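# Unload three sand cores from a mould onto plywood

## Task

Remove three sand cores from the mould and set them down on the plywood boards next to it, releasing each one there: the elongated core with the rounded nose, plus the two upright bladed cores located in the mould half on the robot's right side. The remaining two cores must stay upright in the mould.

## Robot and tools

ROBOT. Two arms, left_arm and right_arm, each with six joints plus a gripper. Joint order everywhere (rows and result lists): waist, shoulder, elbow, wrist pitch, wrist yaw, wrist roll, then the gripper. The arm names do not match image sides. Calibrated bases in the scene frame: left_arm at (+0.031, +0.345, 0) m, right_arm at (+0.030, -0.335, 0) m, each turned only slightly about vertical; up is +z in both base frames. Stated joint ranges (rad): waist -2.618..3.054, shoulder 0..3.142, elbow 0..3.142, wrist pitch -1.571..1.571, wrist yaw -1.571..1.571, wrist roll -2.094..2.094; the true stops may differ by up to 0.059 rad either way.

FRAMES. Scene frame: origin on the table surface halfway between the nominal bases, +x away from the robot over the table, +y toward left_arm, +z up. Hand positions (metres), hand quaternions (wxyz) and wrist camera poses are reported in each arm's own base frame. A gripper's fingers point along its +z and close along its y; the reported hand point sits between the pads, roughly 1 cm short of the tips. Reported poses may be off by a few cm, more when reaching far.

ROW FORMAT (shared by execute_actions and move). One row = 14 numbers, each within [-1, 1], covering both arms even if one stays still: left_arm's 6 joints then its opening, then right_arm's 6 joints then its opening. Joint entries are scaled offsets, not angles: 1.0 equals 1.202 rad for the waist, 1.258 shoulder, 1.3 elbow, 2.073 wrist pitch, 2.022 for wrist yaw and for wrist roll. Offsets are measured from the Joint targets shown in the latest result (as they stand when the action or move begins), so sending the same offset twice moves the joint twice. A zero offset re-commands the current targets. The opening entry is absolute: +1 fully open, -1 shut; send the present value again to keep a gripper unchanged, since 0 is a real half-open command.

execute_actions(actions, cameras). actions: a list of actions; each action is a list of 1 to 15 rows, one row per 1/30 s step over 15 steps, the final row repeated if fewer are given. An empty list just returns state and images. An action (for both arms) is rejected if any joint would end more than 0.059 rad beyond its stated range; a badly formed action rejects the call. Joints asked past their real stop only go to it, and the result may say "joint sent to its limit". Per step a joint target can lead its measured angle by at most 0.202 (waist), 0.258 (shoulder), 0.3 (elbow), 0.573 (wrist pitch), 0.522 (yaw, roll) rad, and targets placing the hand over 200 mm from where it is get scaled back, so big motions take several actions. cameras: list of names (cam_left_wrist, cam_right_wrist); omitted, null or ["all"] gives all, [] gives none, an unknown name invalidates the call.

move(target, speed, blend, opening_speed, blocking, cameras). target: one row or a list of up to 15 rows; every row's offsets count from the same starting Joint targets, not from the previous row. Joints interpolate together, so hands trace curves; paths take at least 0.5 s and over 10 s they fall short; no obstacle or arm avoidance. speed: rad/s of the joint with the longest travel, 0.01 to 2 (default 0.5), one value or one per target. blend: corner rounding in rad for lists (default 0 = stop at each). opening_speed: gripper rate per second on the -1..+1 scale, at least 0.2; use a low value to close gently. The first row's opening is sent at the start; later rows' openings are applied after all arms halt at that row. blocking=false returns after about 0.5 s while the move continues. The result adds a "move:" line: done, off_target (still but a joint over 0.035 rad off), moving, held, or fault, plus limits=held and the worst joint error per arm. Faster moves and targets deeper past a contact hit and press harder.

wait(seconds 0 to 10): arms keep their last command; a running move continues. stop(): brakes the running move, needing some distance. zoom_image(camera cam_left_wrist or cam_right_wrist, region [x0, y0, x1, y1] in pixels, max 504x504, origin top-left) enlarges the latest image. finished_scene(scene: current scene number) ends the scene irreversibly; the goal must hold without the robot.

RESULTS. Joint positions (rad) and Joint velocities (rad/s) per arm, with finger gap last (m; 0.094 open); "within noise" means velocities are negligible. Joint targets: the base for your next offsets. Tool commands: present gripper commands. grip_measured: actual opening on the command scale, reading up to ~1.6 mm wide when empty and up to ~3 mm narrow on a squeezed hard part; the gripper reaches full force (about 50-64 N per pad) roughly 0.05 below the touch reading (0.11 for small or round items). grip_effort_nm: motor effort, negative closing, with offset and friction; not a pad force. Joint torques include the arm's weight, have offsets and noise; the first three wrap at ±28 N m. "joint command not followed" means the clearance check altered targets. MOTOR HOT appears near 75 °C; at 90 °C the arm folds and idles; at 100 °C it goes limp. Cameras: both wrist cameras 896x504, roughly 60° vertical field.

AVOID. Dropping cores, releasing them while moving, fast impacts, hard presses, arm-to-arm collisions, anything leaving the table, long stretched-out holding or pushing into unreachable poses (heat), and arm stops. Brief external tugs on held parts may occur. If an arm stalls against something, command its targets back past its measured positions to relieve the push.

Each tool is called after "Request:" as name(argument=value, ...), one argument or row to a line, values as JSON.

## Session

Request:
execute_actions(
  actions=[],
)

Scene clock: 0.00 s.
left_arm: end_effector_position=(+0.2355, -0.4205, +0.2037) grip_measured=+1.000 grip_effort_nm=n/a end_effector_quat_wxyz=(+0.452, +0.770, +0.291, -0.345) | right_arm: end_effector_position=(+0.3668, -0.1721, +0.3153) grip_measured=+1.000 grip_effort_nm=n/a end_effector_quat_wxyz=(+0.332, +0.146, +0.875, -0.321)
Joint positions: left_arm=[-0.747 1.827 1.342 -0.224 0.995 1.182 0.094] | right_arm=[-0.197 1.481 1.581 -0.857 0.583 -0.123 0.094]
Joint velocities: within noise
Joint torques (N m): no reading
Heat: left arm: 32 °C; right arm: 36 °C.
Joint targets: left_arm=[-0.747 1.818 1.349 -0.231 1.008 1.178] | right_arm=[-0.197 1.472 1.591 -0.854 0.589 -0.120]
Tool commands: left_gripper/opening=+1.0 right_gripper/opening=+1.0

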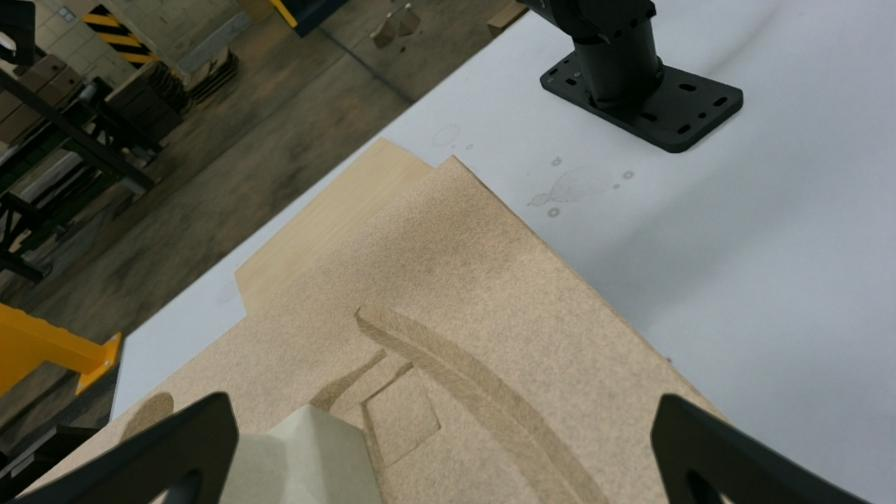

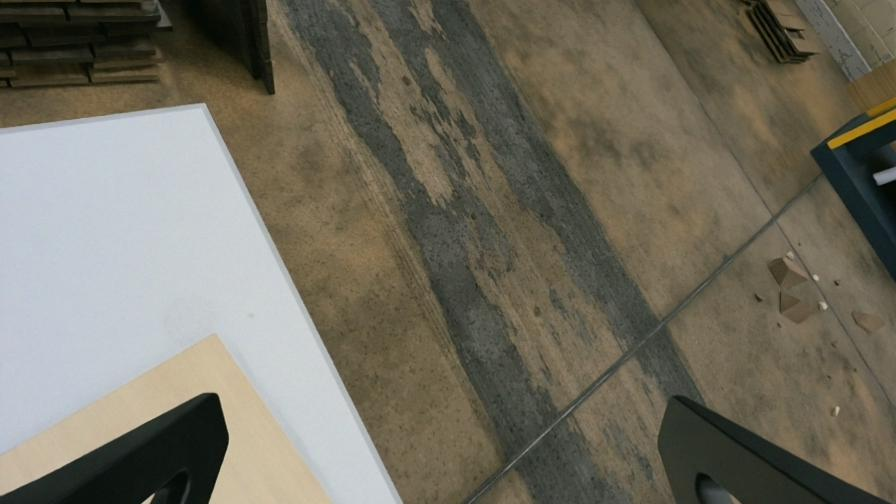

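Request:
move(
  target=[
    [0,-0.253,0.27,0,0,0,1,0,0.022,0.084,0,0,0,1],
    [0.455,-0.253,0.27,-0.516,-0.4985,-0.5826,1,0.33,0.022,0.084,-0.215,-0.291,0.059,1],
  ],
  blend=0.1,
  speed=0.8,
)

Scene clock: 20.53 s.
left_arm: end_effector_position=(+0.3365, -0.0701, +0.2739) grip_measured=+1.000 grip_effort_nm=0.022 end_effector_quat_wxyz=(+0.243, +0.103, +0.964, -0.028) | right_arm: end_effector_position=(+0.3343, +0.0662, +0.2633) grip_measured=+1.000 grip_effort_nm=0.027 end_effector_quat_wxyz=(+0.231, -0.099, +0.968, +0.019)
Joint positions: left_arm=[-0.204 1.493 1.708 -1.292 0.009 0.007 0.094] | right_arm=[0.196 1.491 1.673 -1.286 0.006 -0.009 0.094]
Joint velocities: within noise
Joint torques (N m): left_arm=[0.29 -4.41 4.05 1.3 -0.03 -0.11] | right_arm=[0.39 -4.21 7.47 0.72 -0.05 0.06]
Heat: left arm: 35 °C; right arm: 38 °C.
Joint targets: left_arm=[-0.200 1.500 1.700 -1.301 0.001 0.000] | right_arm=[0.200 1.500 1.701 -1.300 0.000 -0.001]
move: done

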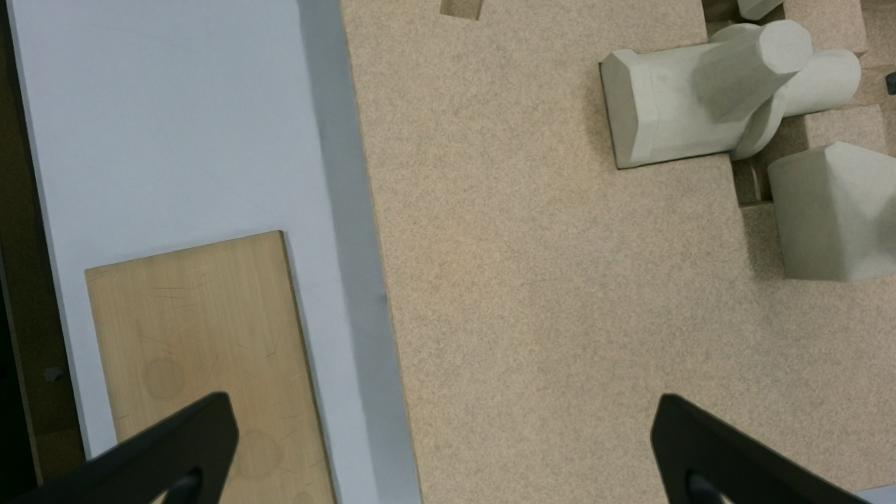

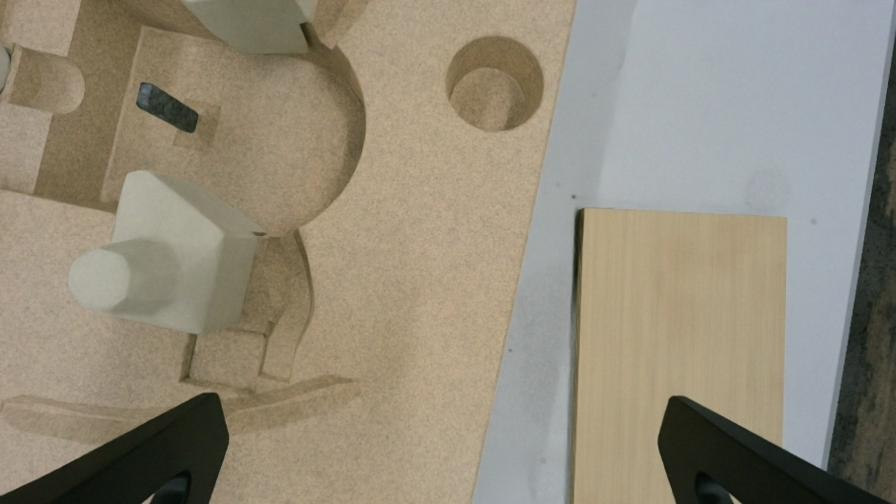

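Request:
move(
  target=[-0.05,-0.2385,0,-0.1206,0,0,1,0.1,-0.2385,0,-0.1206,0,0,1],
  speed=0.8,
)

Scene clock: 28.60 s.
left_arm: end_effector_position=(+0.2282, -0.0591, +0.3200) grip_measured=+1.000 grip_effort_nm=0.017 end_effector_quat_wxyz=(+0.259, +0.125, +0.957, -0.035) | right_arm: end_effector_position=(+0.2254, +0.0734, +0.3181) grip_measured=+1.000 grip_effort_nm=0.027 end_effector_quat_wxyz=(+0.257, -0.154, +0.953, +0.038)
Joint positions: left_arm=[-0.253 1.2 1.699 -1.542 0.007 0.006 0.094] | right_arm=[0.313 1.201 1.692 -1.536 0.003 -0.008 0.094]
Joint velocities: within noise
Joint torques (N m): left_arm=[-0.58 -1.68 3.89 1.37 -0.02 -0.13] | right_arm=[0.64 -1.88 5.14 0.82 -0.03 0.04]
Heat: left arm: 34 °C; right arm: 37 °C.
Joint targets: left_arm=[-0.261 1.199 1.700 -1.550 0.001 0.000] | right_arm=[0.320 1.200 1.701 -1.550 0.000 -0.001]
move: done

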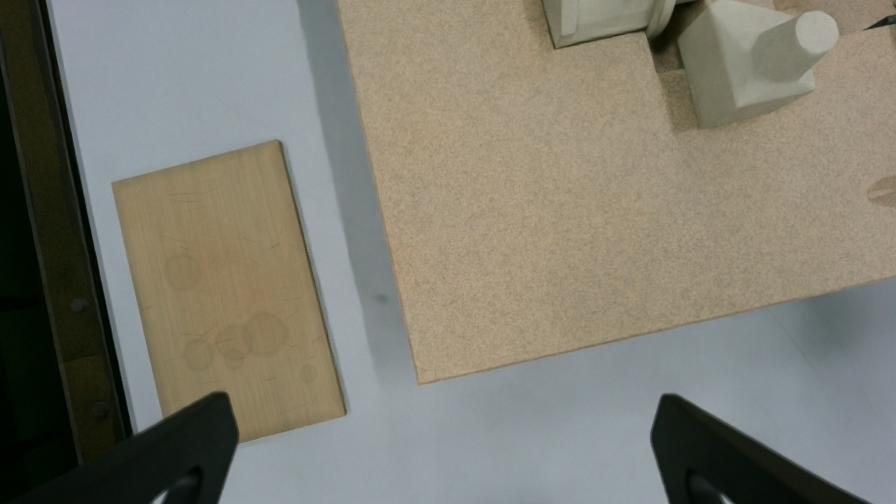

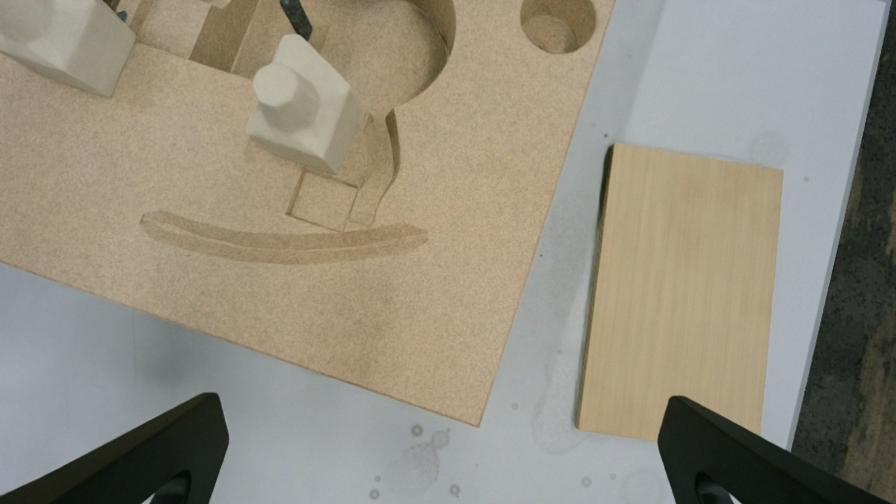

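Request:
move(
  target=[-0.15,0,0,0.24,0,0,1,0.1,0,0,0.24,0,0,1],
  speed=0.8,
)

Request:
move(
  target=[0,0.24,0,-0.15,0,0,1,0,0.24,0,-0.15,0,0,1],
  speed=0.8,
)

Scene clock: 33.73 s.
left_arm: end_effector_position=(+0.2908, -0.1345, +0.4013) grip_measured=+1.000 grip_effort_nm=0.017 end_effector_quat_wxyz=(+0.470, +0.192, +0.855, -0.104) | right_arm: end_effector_position=(+0.2902, +0.1350, +0.3963) grip_measured=+1.000 grip_effort_nm=0.027 end_effector_quat_wxyz=(+0.464, -0.192, +0.859, +0.099)
Joint positions: left_arm=[-0.433 1.2 1.699 -1.065 0.005 0.006 0.094] | right_arm=[0.434 1.201 1.692 -1.073 0.003 -0.008 0.094]
Joint velocities: within noise
Joint torques (N m): left_arm=[-0.49 -2.21 4.45 2.17 -0.02 -0.11] | right_arm=[0.55 -2.29 5.6 1.6 -0.03 0.04]
Heat: left arm: 34 °C; right arm: 37 °C.
Joint targets: left_arm=[-0.441 1.199 1.700 -1.053 0.000 0.000] | right_arm=[0.440 1.200 1.701 -1.053 0.000 -0.001]
move: done

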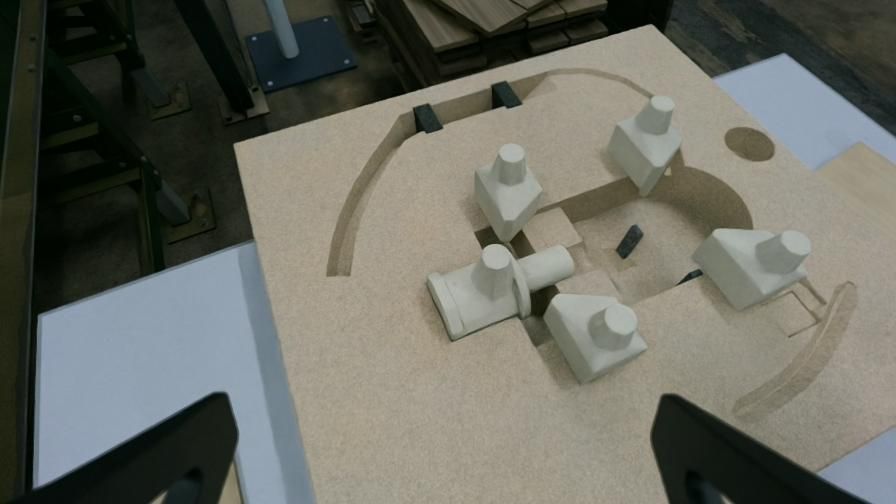

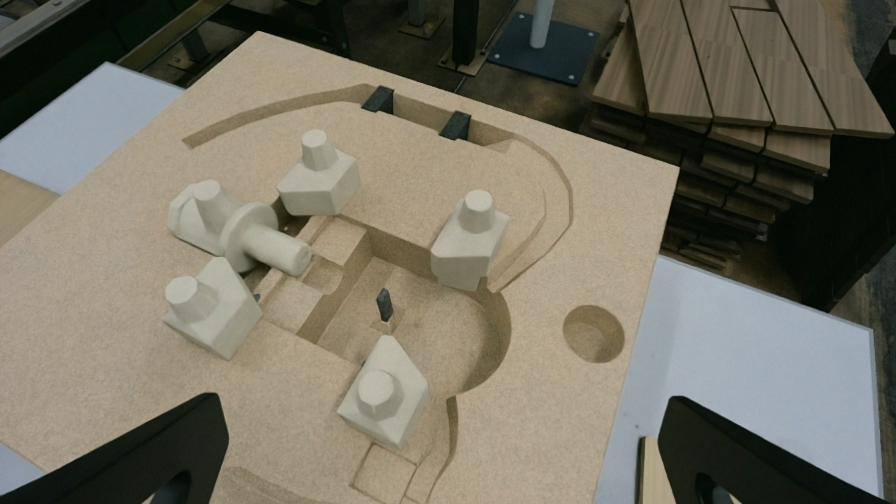

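Scene clock: 34.97 s.
left_arm: end_effector_position=(+0.3003, -0.1389, +0.2589) grip_measured=+1.000 grip_effort_nm=0.022 end_effector_quat_wxyz=(+0.196, +0.214, +0.956, -0.045) | right_arm: end_effector_position=(+0.3010, +0.1400, +0.2572) grip_measured=+1.000 grip_effort_nm=0.017 end_effector_quat_wxyz=(+0.197, -0.214, +0.956, +0.041)
Joint positions: left_arm=[-0.433 1.509 1.699 -1.356 0.005 0.006 0.094] | right_arm=[0.434 1.511 1.694 -1.349 0.003 -0.008 0.094]
Joint velocities: within noise
Joint torques (N m): left_arm=[-0.49 -5.56 4.67 1.12 -0.03 -0.13] | right_arm=[0.57 -5.74 5.74 0.63 -0.03 0.04]
Heat: left arm: 34 °C; right arm: 37 °C.
Joint targets: left_arm=[-0.441 1.501 1.700 -1.364 0.000 0.000] | right_arm=[0.440 1.502 1.701 -1.364 0.000 -0.001]
move: done

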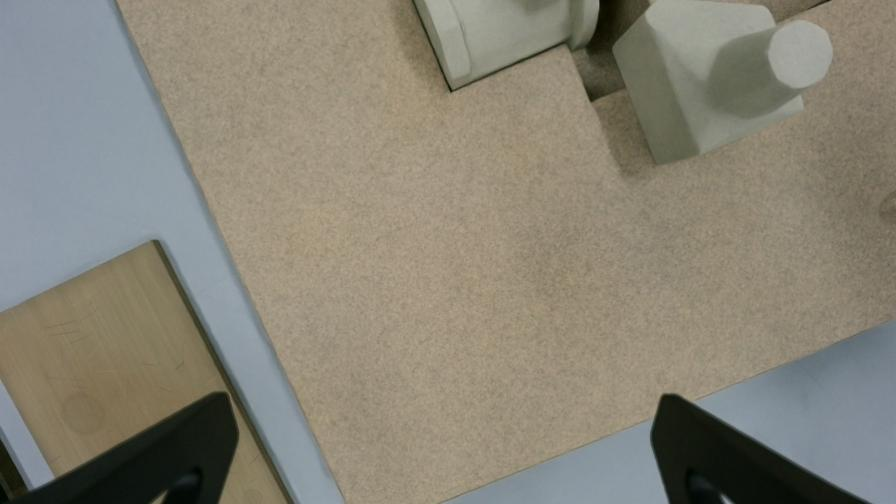

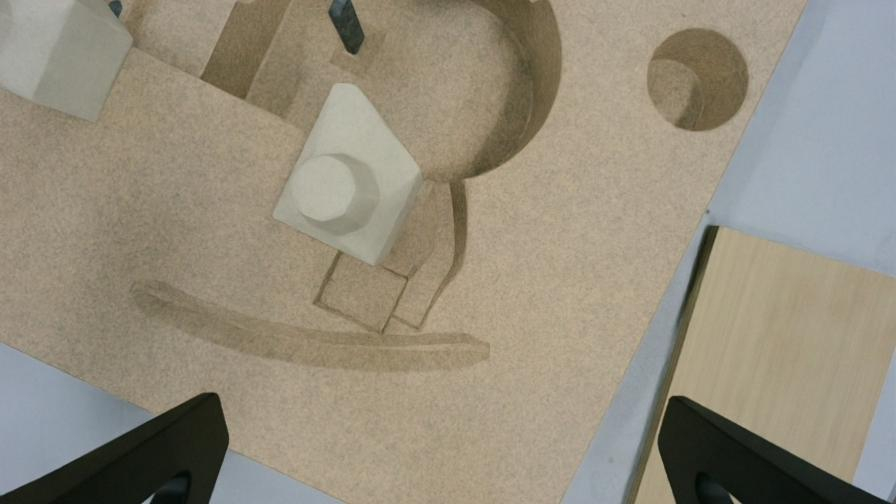

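Request:
zoom_image(
  camera="cam_right_wrist",
  region=[240, 60, 520, 340],
)

Scaled by 1.800.

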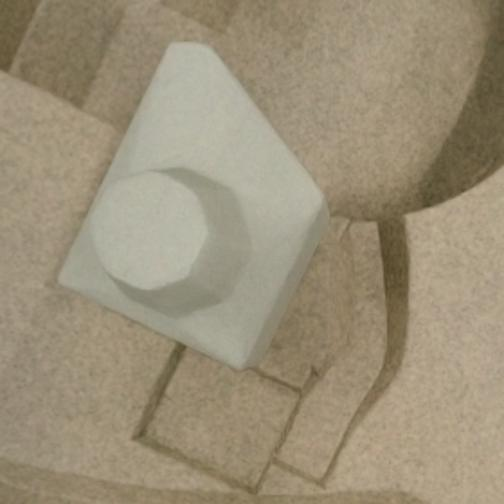

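Request:
move(
  target=[0,0,0,0,0,0,1,0.0953,0.1696,0.0325,0.0657,0,0,1],
)

Scene clock: 106.93 s.
left_arm: end_effector_position=(+0.3001, -0.1388, +0.2588) grip_measured=+1.000 grip_effort_nm=0.022 end_effector_quat_wxyz=(+0.196, +0.214, +0.956, -0.045) | right_arm: end_effector_position=(+0.3246, +0.2013, +0.2041) grip_measured=+1.000 grip_effort_nm=0.027 end_effector_quat_wxyz=(+0.155, -0.273, +0.948, +0.042)
Joint positions: left_arm=[-0.433 1.509 1.699 -1.356 0.005 0.006 0.094] | right_arm=[0.553 1.715 1.715 -1.246 0.002 -0.008 0.094]
Joint velocities: within noise
Joint torques (N m): left_arm=[-0.49 -5.55 4.72 1.14 -0.03 -0.14] | right_arm=[0.14 -6.93 7.72 0.78 -0.02 0.03]
Heat: left arm: 33 °C; right arm: 37 °C.
Joint targets: left_arm=[-0.441 1.501 1.700 -1.364 0.000 0.000] | right_arm=[0.555 1.715 1.743 -1.227 0.000 -0.001]
move: done

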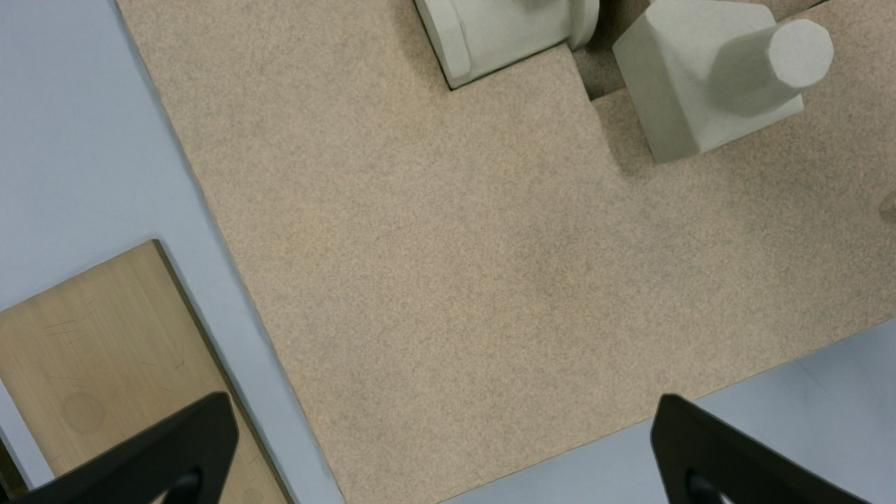

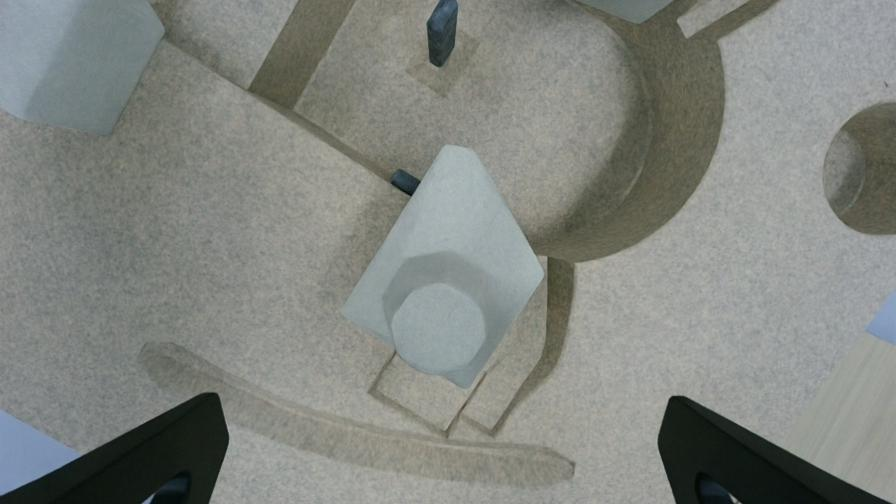

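Request:
move(
  target=[0,0,0,0,0,0,1,0.003,-0.0273,-0.2019,0.1129,0,0,1],
  speed=0.3,
)

Scene clock: 112.60 s.
left_arm: end_effector_position=(+0.3001, -0.1388, +0.2588) grip_measured=+1.000 grip_effort_nm=0.022 end_effector_quat_wxyz=(+0.196, +0.214, +0.956, -0.045) | right_arm: end_effector_position=(+0.3321, +0.2059, +0.1480) grip_measured=+1.000 grip_effort_nm=0.027 end_effector_quat_wxyz=(+0.159, -0.273, +0.948, +0.043)
Joint positions: left_arm=[-0.433 1.509 1.699 -1.356 0.005 0.006 0.094] | right_arm=[0.553 1.715 1.488 -1.013 0.002 -0.008 0.094]
Joint velocities: within noise
Joint torques (N m): left_arm=[-0.54 -5.53 4.67 1.14 -0.02 -0.13] | right_arm=[0.46 -9.92 5.12 0.83 -0.02 0.03]
Heat: left arm: 33 °C; right arm: 37 °C.
Joint targets: left_arm=[-0.441 1.501 1.700 -1.364 0.000 0.000] | right_arm=[0.559 1.680 1.480 -0.993 0.000 -0.001]
move: done

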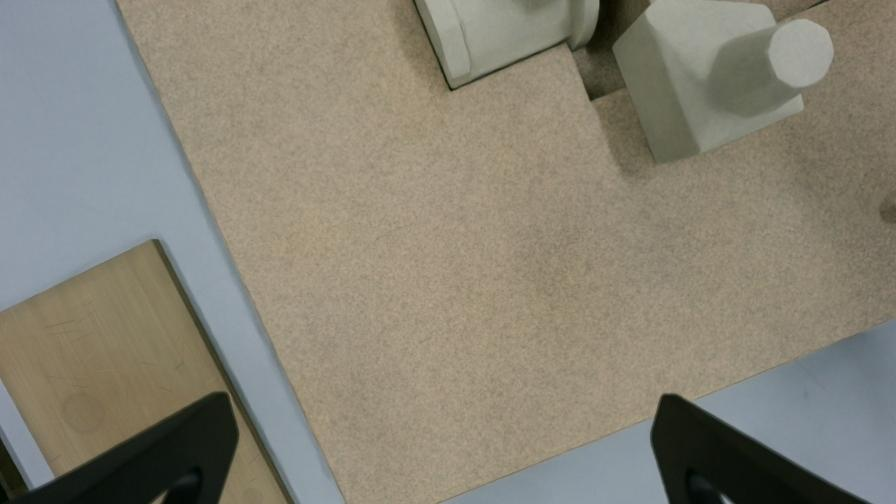

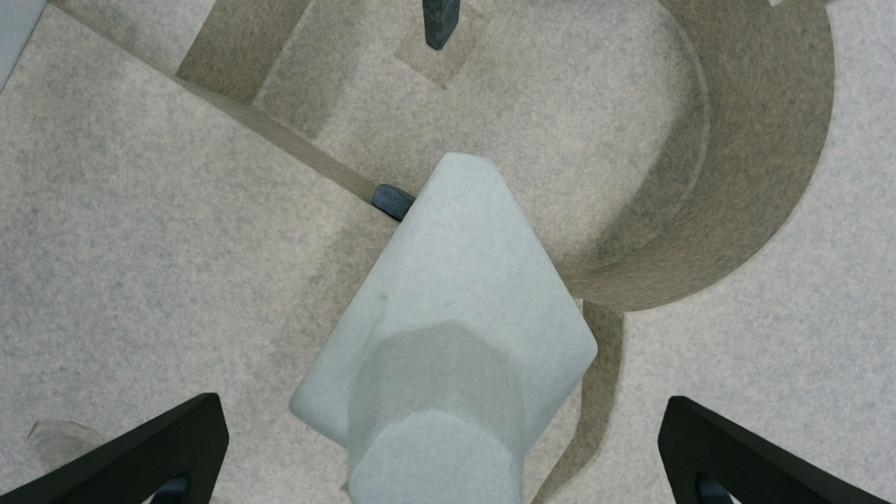

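Request:
move(
  target=[0,0,0,0,0,0,1,0,0,0,0,0,0,-0.7],
  opening_speed=0.6,
  cameras=["cam_right_wrist"],
)

Scene clock: 118.33 s.
left_arm: end_effector_position=(+0.3001, -0.1388, +0.2588) grip_measured=+1.000 grip_effort_nm=0.022 end_effector_quat_wxyz=(+0.196, +0.214, +0.956, -0.045) | right_arm: end_effector_position=(+0.3317, +0.2071, +0.1494) grip_measured=-0.270 grip_effort_nm=-1.004 end_effector_quat_wxyz=(+0.161, -0.273, +0.947, +0.047)
Joint positions: left_arm=[-0.433 1.509 1.699 -1.356 0.005 0.006 0.094] | right_arm=[0.554 1.712 1.488 -1.011 -0.003 -0.006 0.034]
Joint velocities: within noise
Joint torques (N m): left_arm=[-0.5 -5.55 4.66 1.16 -0.03 -0.12] | right_arm=[0.42 -9.58 5.12 0.82 0.03 0.02]
Heat: left arm: 33 °C; right arm: 38 °C.
Joint targets: left_arm=[-0.441 1.501 1.700 -1.364 0.000 0.000] | right_arm=[0.559 1.681 1.480 -0.993 0.000 -0.001]
move: done
Images, in order (width x height): cam_right_wrist 896x504.

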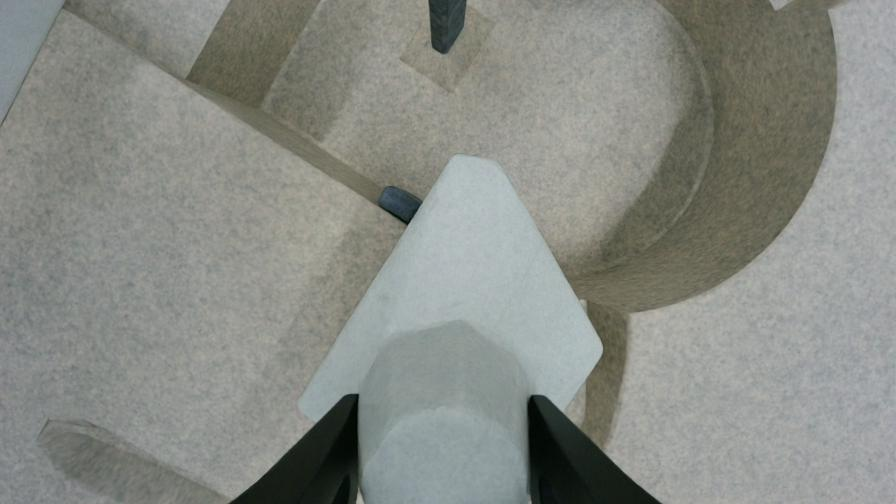

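Request:
move(
  target=[
    [0,0,0,0,0,0,1,0,0.0553,0.2638,-0.1492,0,0,-0.7],
    [0,0,0,0,0,0,1,0,0.1412,0.5531,-0.274,0,0,-0.7],
  ],
  blend=0.05,
  speed=0.3,
  cameras=["cam_right_wrist","cam_left_wrist"],
)

Scene clock: 127.77 s.
left_arm: end_effector_position=(+0.3001, -0.1388, +0.2588) grip_measured=+1.000 grip_effort_nm=0.017 end_effector_quat_wxyz=(+0.196, +0.214, +0.956, -0.045) | right_arm: end_effector_position=(+0.3248, +0.2028, +0.2649) grip_measured=-0.276 grip_effort_nm=-0.999 end_effector_quat_wxyz=(+0.143, -0.273, +0.950, +0.042)
Joint positions: left_arm=[-0.433 1.509 1.699 -1.356 0.005 0.006 0.094] | right_arm=[0.554 1.855 2.158 -1.576 -0.003 -0.006 0.034]
Joint velocities: within noise
Joint torques (N m): left_arm=[-0.53 -5.52 4.77 1.15 -0.02 -0.14] | right_arm=[0.42 -7.13 8.08 0.74 0.02 0.02]
Heat: left arm: 33 °C; right arm: 38 °C.
Joint targets: left_arm=[-0.441 1.501 1.700 -1.364 0.000 0.000] | right_arm=[0.559 1.858 2.199 -1.561 0.000 -0.001]
move: off_target (right_arm); right_arm: the elbow is farthest, 0.041 rad from its target

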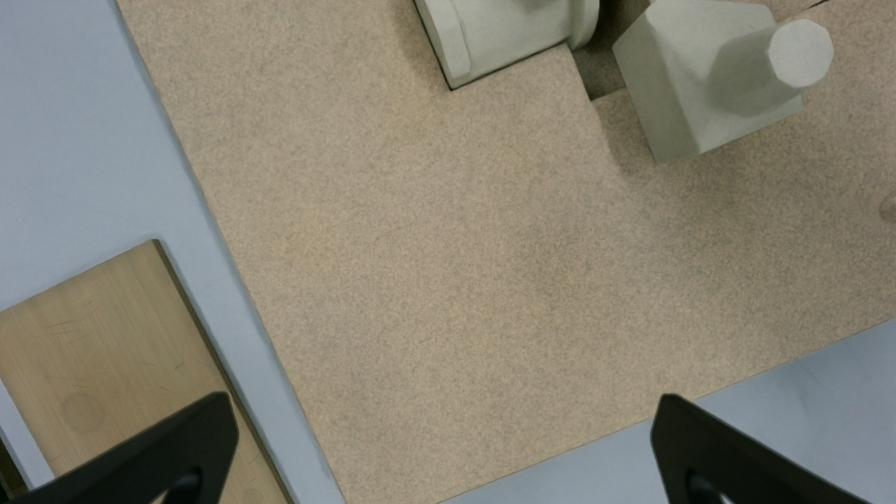

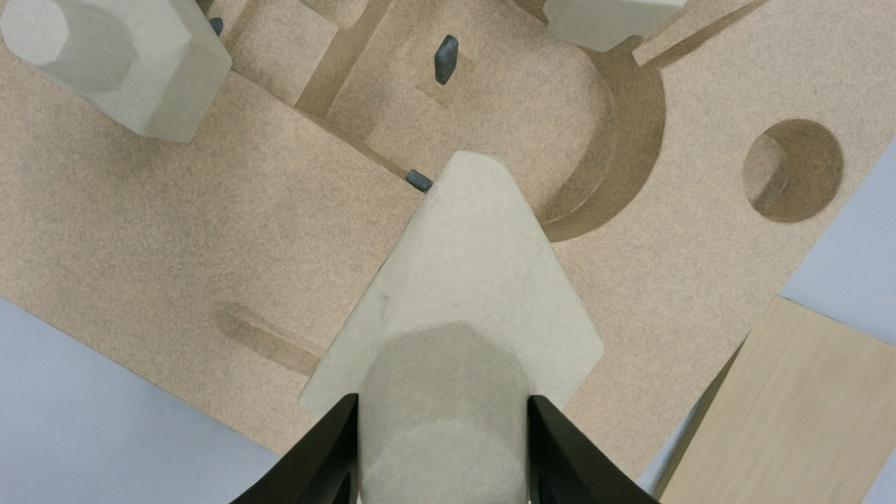

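Request:
move(
  target=[-0.441,-0.16,-0.769,0.928,0,0,1,0,0,0,0,0,0,-0.7],
  speed=0.9,
  cameras=["cam_left_wrist"],
)

Scene clock: 138.17 s.
left_arm: end_effector_position=(+0.2498, -0.3607, +0.2644) grip_measured=+1.000 grip_effort_nm=0.027 end_effector_quat_wxyz=(+0.604, +0.343, +0.646, -0.316) | right_arm: end_effector_position=(+0.3244, +0.2025, +0.2647) grip_measured=-0.276 grip_effort_nm=-1.009 end_effector_quat_wxyz=(+0.142, -0.274, +0.950, +0.041)
Joint positions: left_arm=[-0.966 1.327 0.709 0.548 0.004 0.006 0.094] | right_arm=[0.554 1.855 2.158 -1.578 -0.003 -0.006 0.034]
Joint velocities: within noise
Joint torques (N m): left_arm=[-0.31 -6.48 4.83 2.36 -0.01 -0.12] | right_arm=[0.42 -7.13 8.09 0.73 0.02 0.02]
Heat: left arm: 34 °C; right arm: 38 °C.
Joint targets: left_arm=[-0.971 1.300 0.700 0.560 0.000 0.000] | right_arm=[0.559 1.858 2.199 -1.561 0.000 -0.001]
move: off_target (right_arm); right_arm: the elbow is farthest, 0.041 rad from its target
Images, in order (width x height): cam_left_wrist 896x504.

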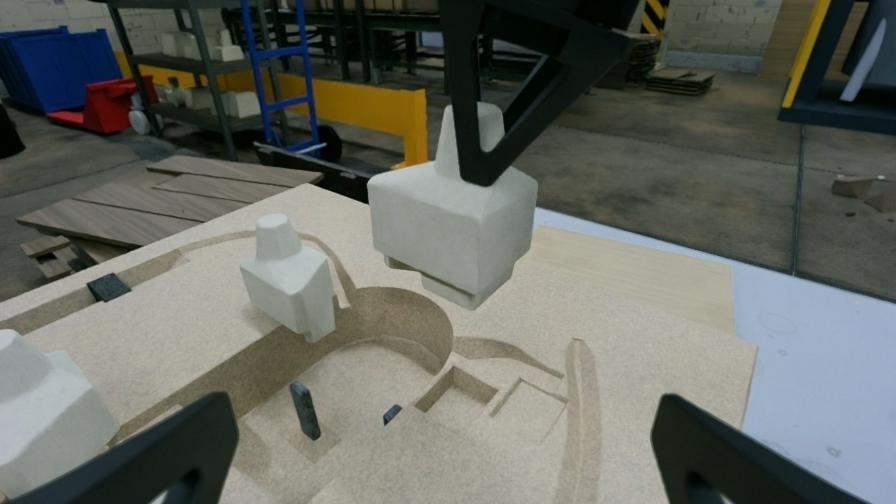

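Request:
zoom_image(
  camera="cam_left_wrist",
  region=[320, 80, 620, 380],
)

Scaled by 1.680.

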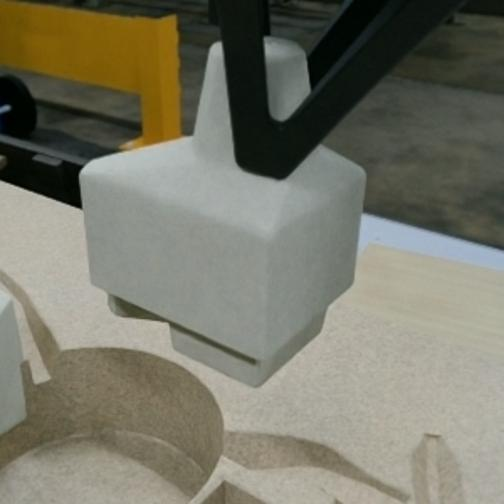

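Request:
move(
  target=[
    [0,0,0,0,0,0,1,-0.7151,-0.07,-0.0877,0.0096,0,0,-0.7],
    [0,0,0,0,0,0,1,-0.7151,-0.1733,-0.66,0.3017,0,0,-0.7],
  ],
  speed=[0.6,0.4],
)

Scene clock: 164.80 s.
left_arm: end_effector_position=(+0.2498, -0.3607, +0.2646) grip_measured=+1.000 grip_effort_nm=0.017 end_effector_quat_wxyz=(+0.605, +0.343, +0.646, -0.316) | right_arm: end_effector_position=(+0.3452, -0.1081, +0.1134) grip_measured=-0.276 grip_effort_nm=-1.004 end_effector_quat_wxyz=(+0.121, +0.148, +0.981, -0.020)
Joint positions: left_arm=[-0.966 1.327 0.709 0.549 0.004 0.006 0.094] | right_arm=[-0.305 1.686 1.341 -0.979 0.002 -0.006 0.034]
Joint velocities: within noise
Joint torques (N m): left_arm=[-0.39 -6.49 4.89 2.33 -0.02 -0.11] | right_arm=[0.35 -10.52 5.57 0.92 -0.03 0.01]
Heat: left arm: 36 °C; right arm: 39 °C.
Joint targets: left_arm=[-0.971 1.300 0.700 0.560 0.000 0.000] | right_arm=[-0.301 1.640 1.341 -0.936 0.001 -0.001]
move: off_target (right_arm); right_arm: the shoulder is farthest, 0.046 rad from its target

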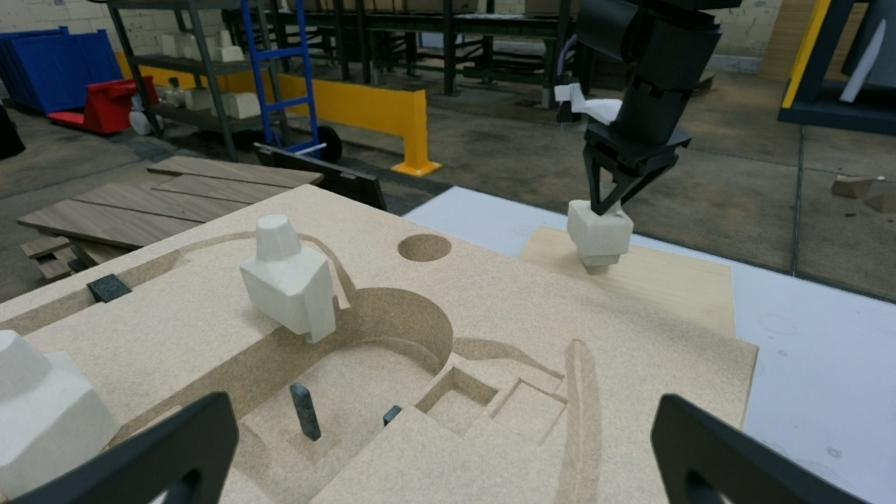

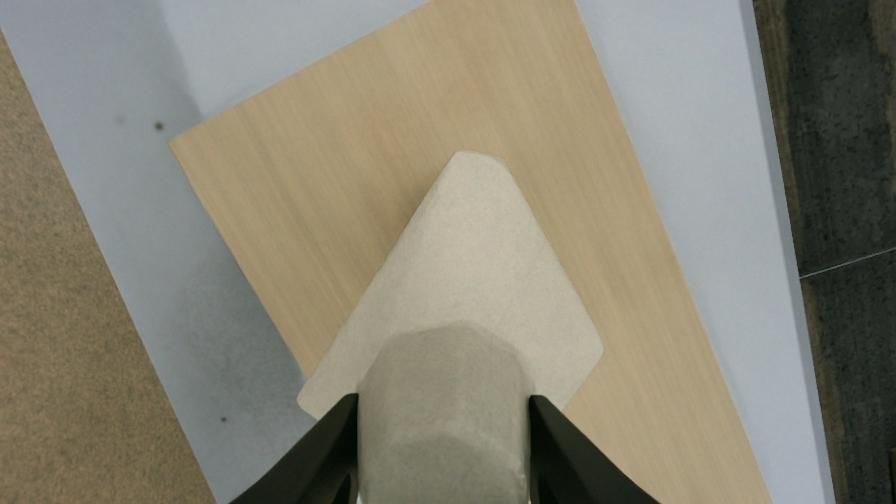

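Request:
zoom_image(
  camera="cam_left_wrist",
  region=[500, 130, 740, 330],
)

Scaled by 2.100.

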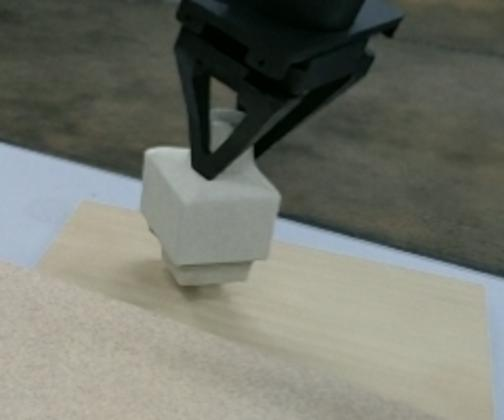

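Request:
move(
  target=[0,0,0,0,0,0,1,0,-0.0223,-0.1,0.0921,0,0,-0.7],
  speed=0.15,
)

Request:
zoom_image(
  camera="cam_left_wrist",
  region=[500, 130, 740, 330],
)

Scene clock: 170.87 s.
left_arm: end_effector_position=(+0.2498, -0.3607, +0.2646) grip_measured=+1.000 grip_effort_nm=0.022 end_effector_quat_wxyz=(+0.605, +0.343, +0.646, -0.316) | right_arm: end_effector_position=(+0.3550, -0.1106, +0.1067) grip_measured=-0.276 grip_effort_nm=-1.004 end_effector_quat_wxyz=(+0.176, +0.147, +0.973, -0.027)
Joint positions: left_arm=[-0.966 1.327 0.709 0.549 0.004 0.006 0.094] | right_arm=[-0.305 1.633 1.223 -0.804 0 -0.006 0.034]
Joint velocities: within noise
Joint torques (N m): left_arm=[-0.34 -6.39 4.92 2.37 -0.01 -0.14] | right_arm=[0.34 -8.09 4.78 1.24 0 0.02]
Heat: left arm: 37 °C; right arm: 41 °C.
Joint targets: left_arm=[-0.971 1.300 0.700 0.560 0.000 0.000] | right_arm=[-0.301 1.612 1.211 -0.745 0.000 -0.001]
move: off_target (right_arm); right_arm: the wrist pitch is farthest, 0.058 rad from its target

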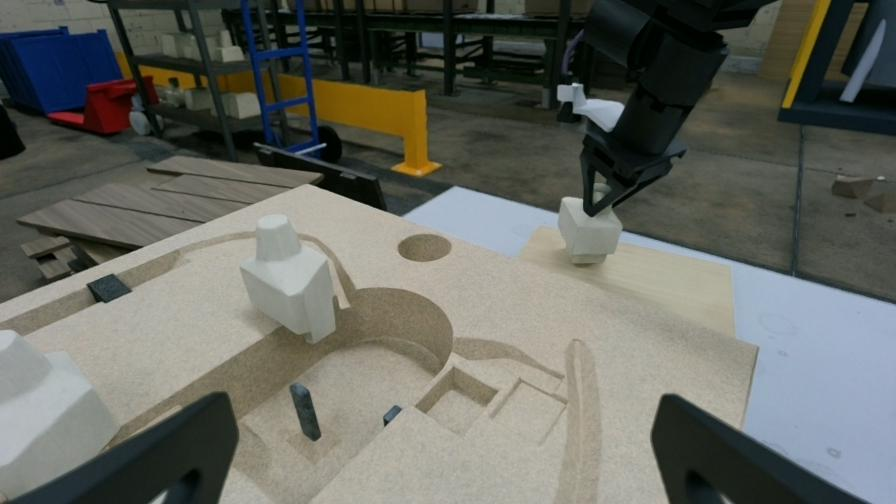

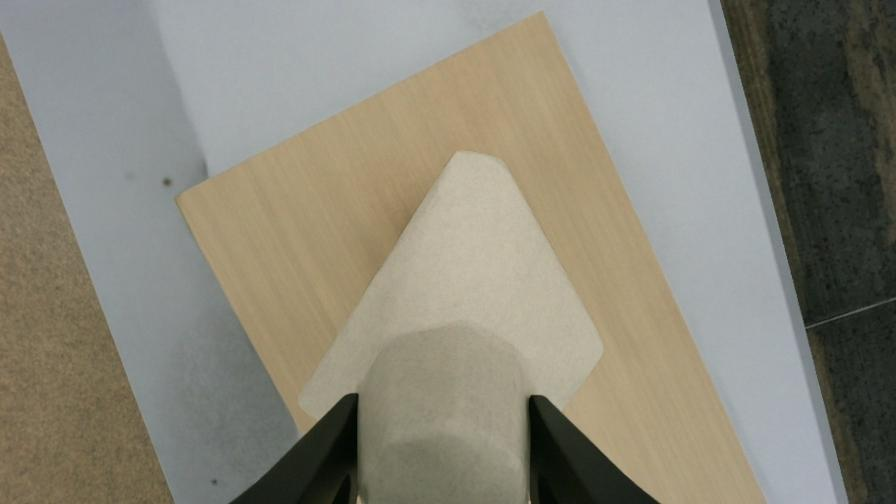

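Scaled by 2.100.

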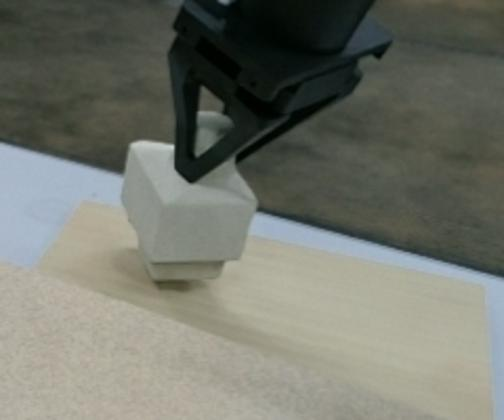

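Request:
move(
  target=[0,0,0,0,0,0,1,0,0,0,-0.02,0,0,0.2],
  opening_speed=0.5,
)

Request:
zoom_image(
  camera="cam_left_wrist",
  region=[500, 130, 740, 330],
)

Scene clock: 176.30 s.
left_arm: end_effector_position=(+0.2498, -0.3607, +0.2646) grip_measured=+1.000 grip_effort_nm=0.027 end_effector_quat_wxyz=(+0.605, +0.343, +0.646, -0.316) | right_arm: end_effector_position=(+0.3547, -0.1093, +0.1049) grip_measured=+0.197 grip_effort_nm=0.173 end_effector_quat_wxyz=(+0.175, +0.146, +0.973, -0.024)
Joint positions: left_arm=[-0.966 1.327 0.709 0.549 0.004 0.006 0.094] | right_arm=[-0.305 1.633 1.217 -0.799 -0.007 -0.006 0.056]
Joint velocities: within noise
Joint torques (N m): left_arm=[-0.29 -6.43 4.83 2.35 -0.02 -0.12] | right_arm=[0.36 -8.09 5.24 0.78 0.07 0.02]
Heat: left arm: 37 °C; right arm: 40 °C.
Joint targets: left_arm=[-0.971 1.300 0.700 0.560 0.000 0.000] | right_arm=[-0.301 1.612 1.211 -0.787 0.001 -0.001]
move: done

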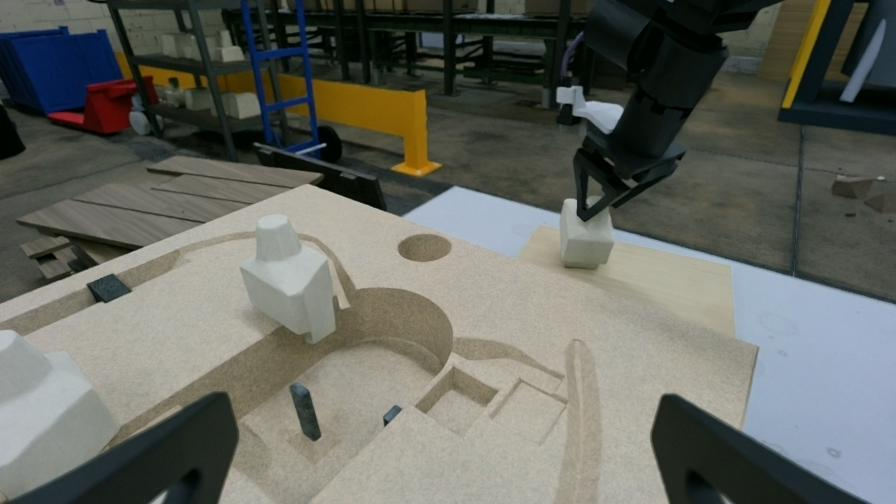

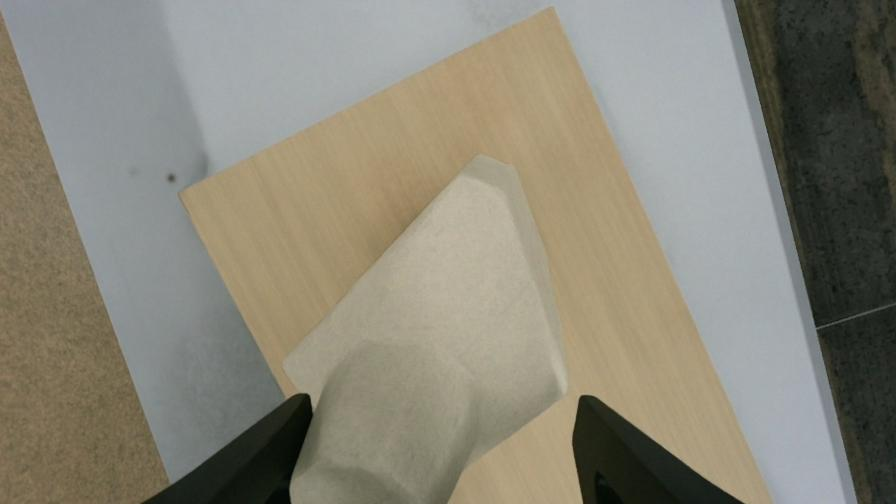

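Scaled by 2.100.

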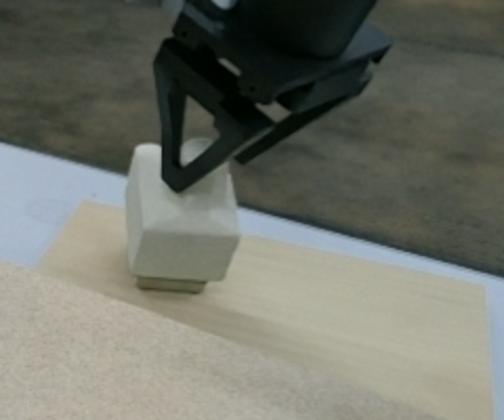

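Request:
move(
  target=[0,0,0,0,0,0,1,0,0,0,0,0,0,0.45],
  opening_speed=0.2,
)

Request:
zoom_image(
  camera="cam_left_wrist",
  region=[500, 130, 740, 330],
)

Scene clock: 182.13 s.
left_arm: end_effector_position=(+0.2498, -0.3607, +0.2646) grip_measured=+1.000 grip_effort_nm=0.022 end_effector_quat_wxyz=(+0.605, +0.343, +0.646, -0.316) | right_arm: end_effector_position=(+0.3548, -0.1096, +0.1050) grip_measured=+0.447 grip_effort_nm=0.178 end_effector_quat_wxyz=(+0.176, +0.146, +0.973, -0.025)
Joint positions: left_arm=[-0.966 1.327 0.709 0.549 0.004 0.006 0.094] | right_arm=[-0.305 1.633 1.217 -0.798 -0.006 -0.006 0.068]
Joint velocities: within noise
Joint torques (N m): left_arm=[-0.35 -6.37 4.92 2.35 -0.03 -0.12] | right_arm=[0.35 -8.08 5.24 0.79 0.05 0.02]
Heat: left arm: 38 °C; right arm: 40 °C.
Joint targets: left_arm=[-0.971 1.300 0.700 0.560 0.000 0.000] | right_arm=[-0.301 1.612 1.211 -0.786 0.000 -0.001]
move: done

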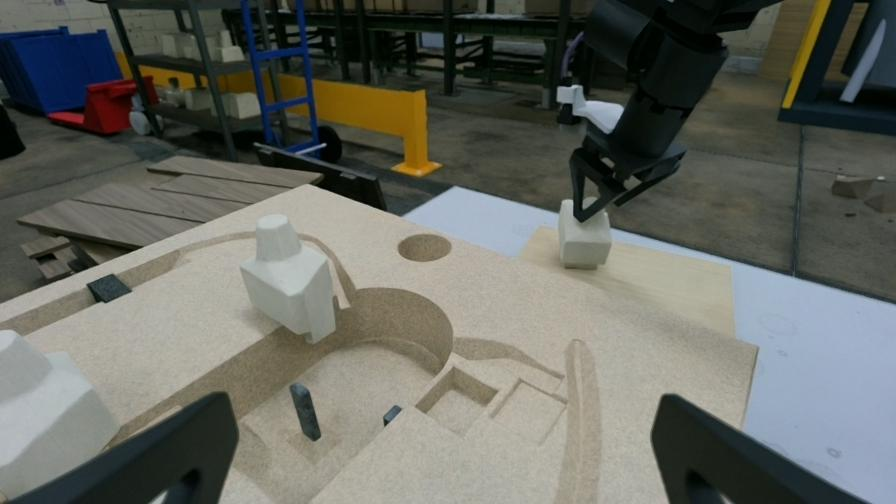

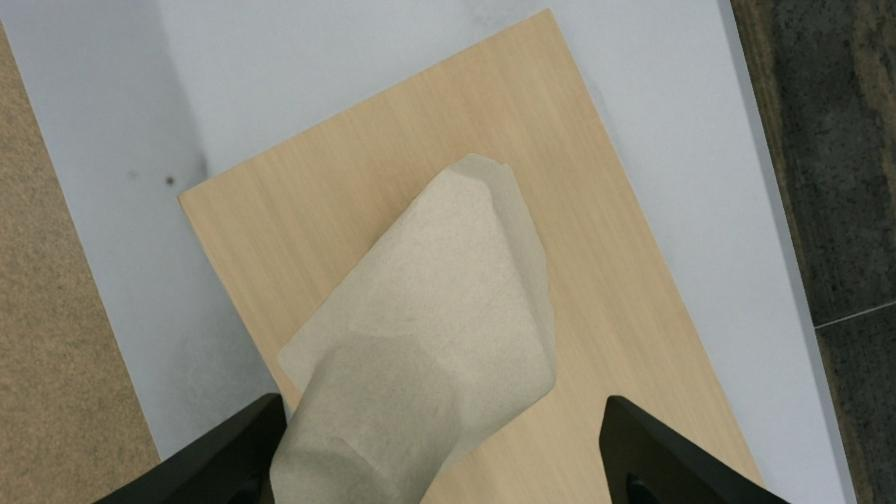

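Scaled by 2.100.

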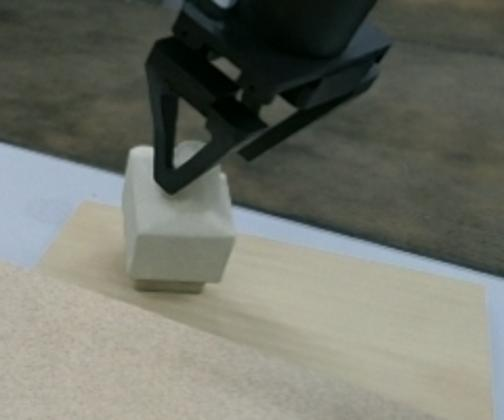

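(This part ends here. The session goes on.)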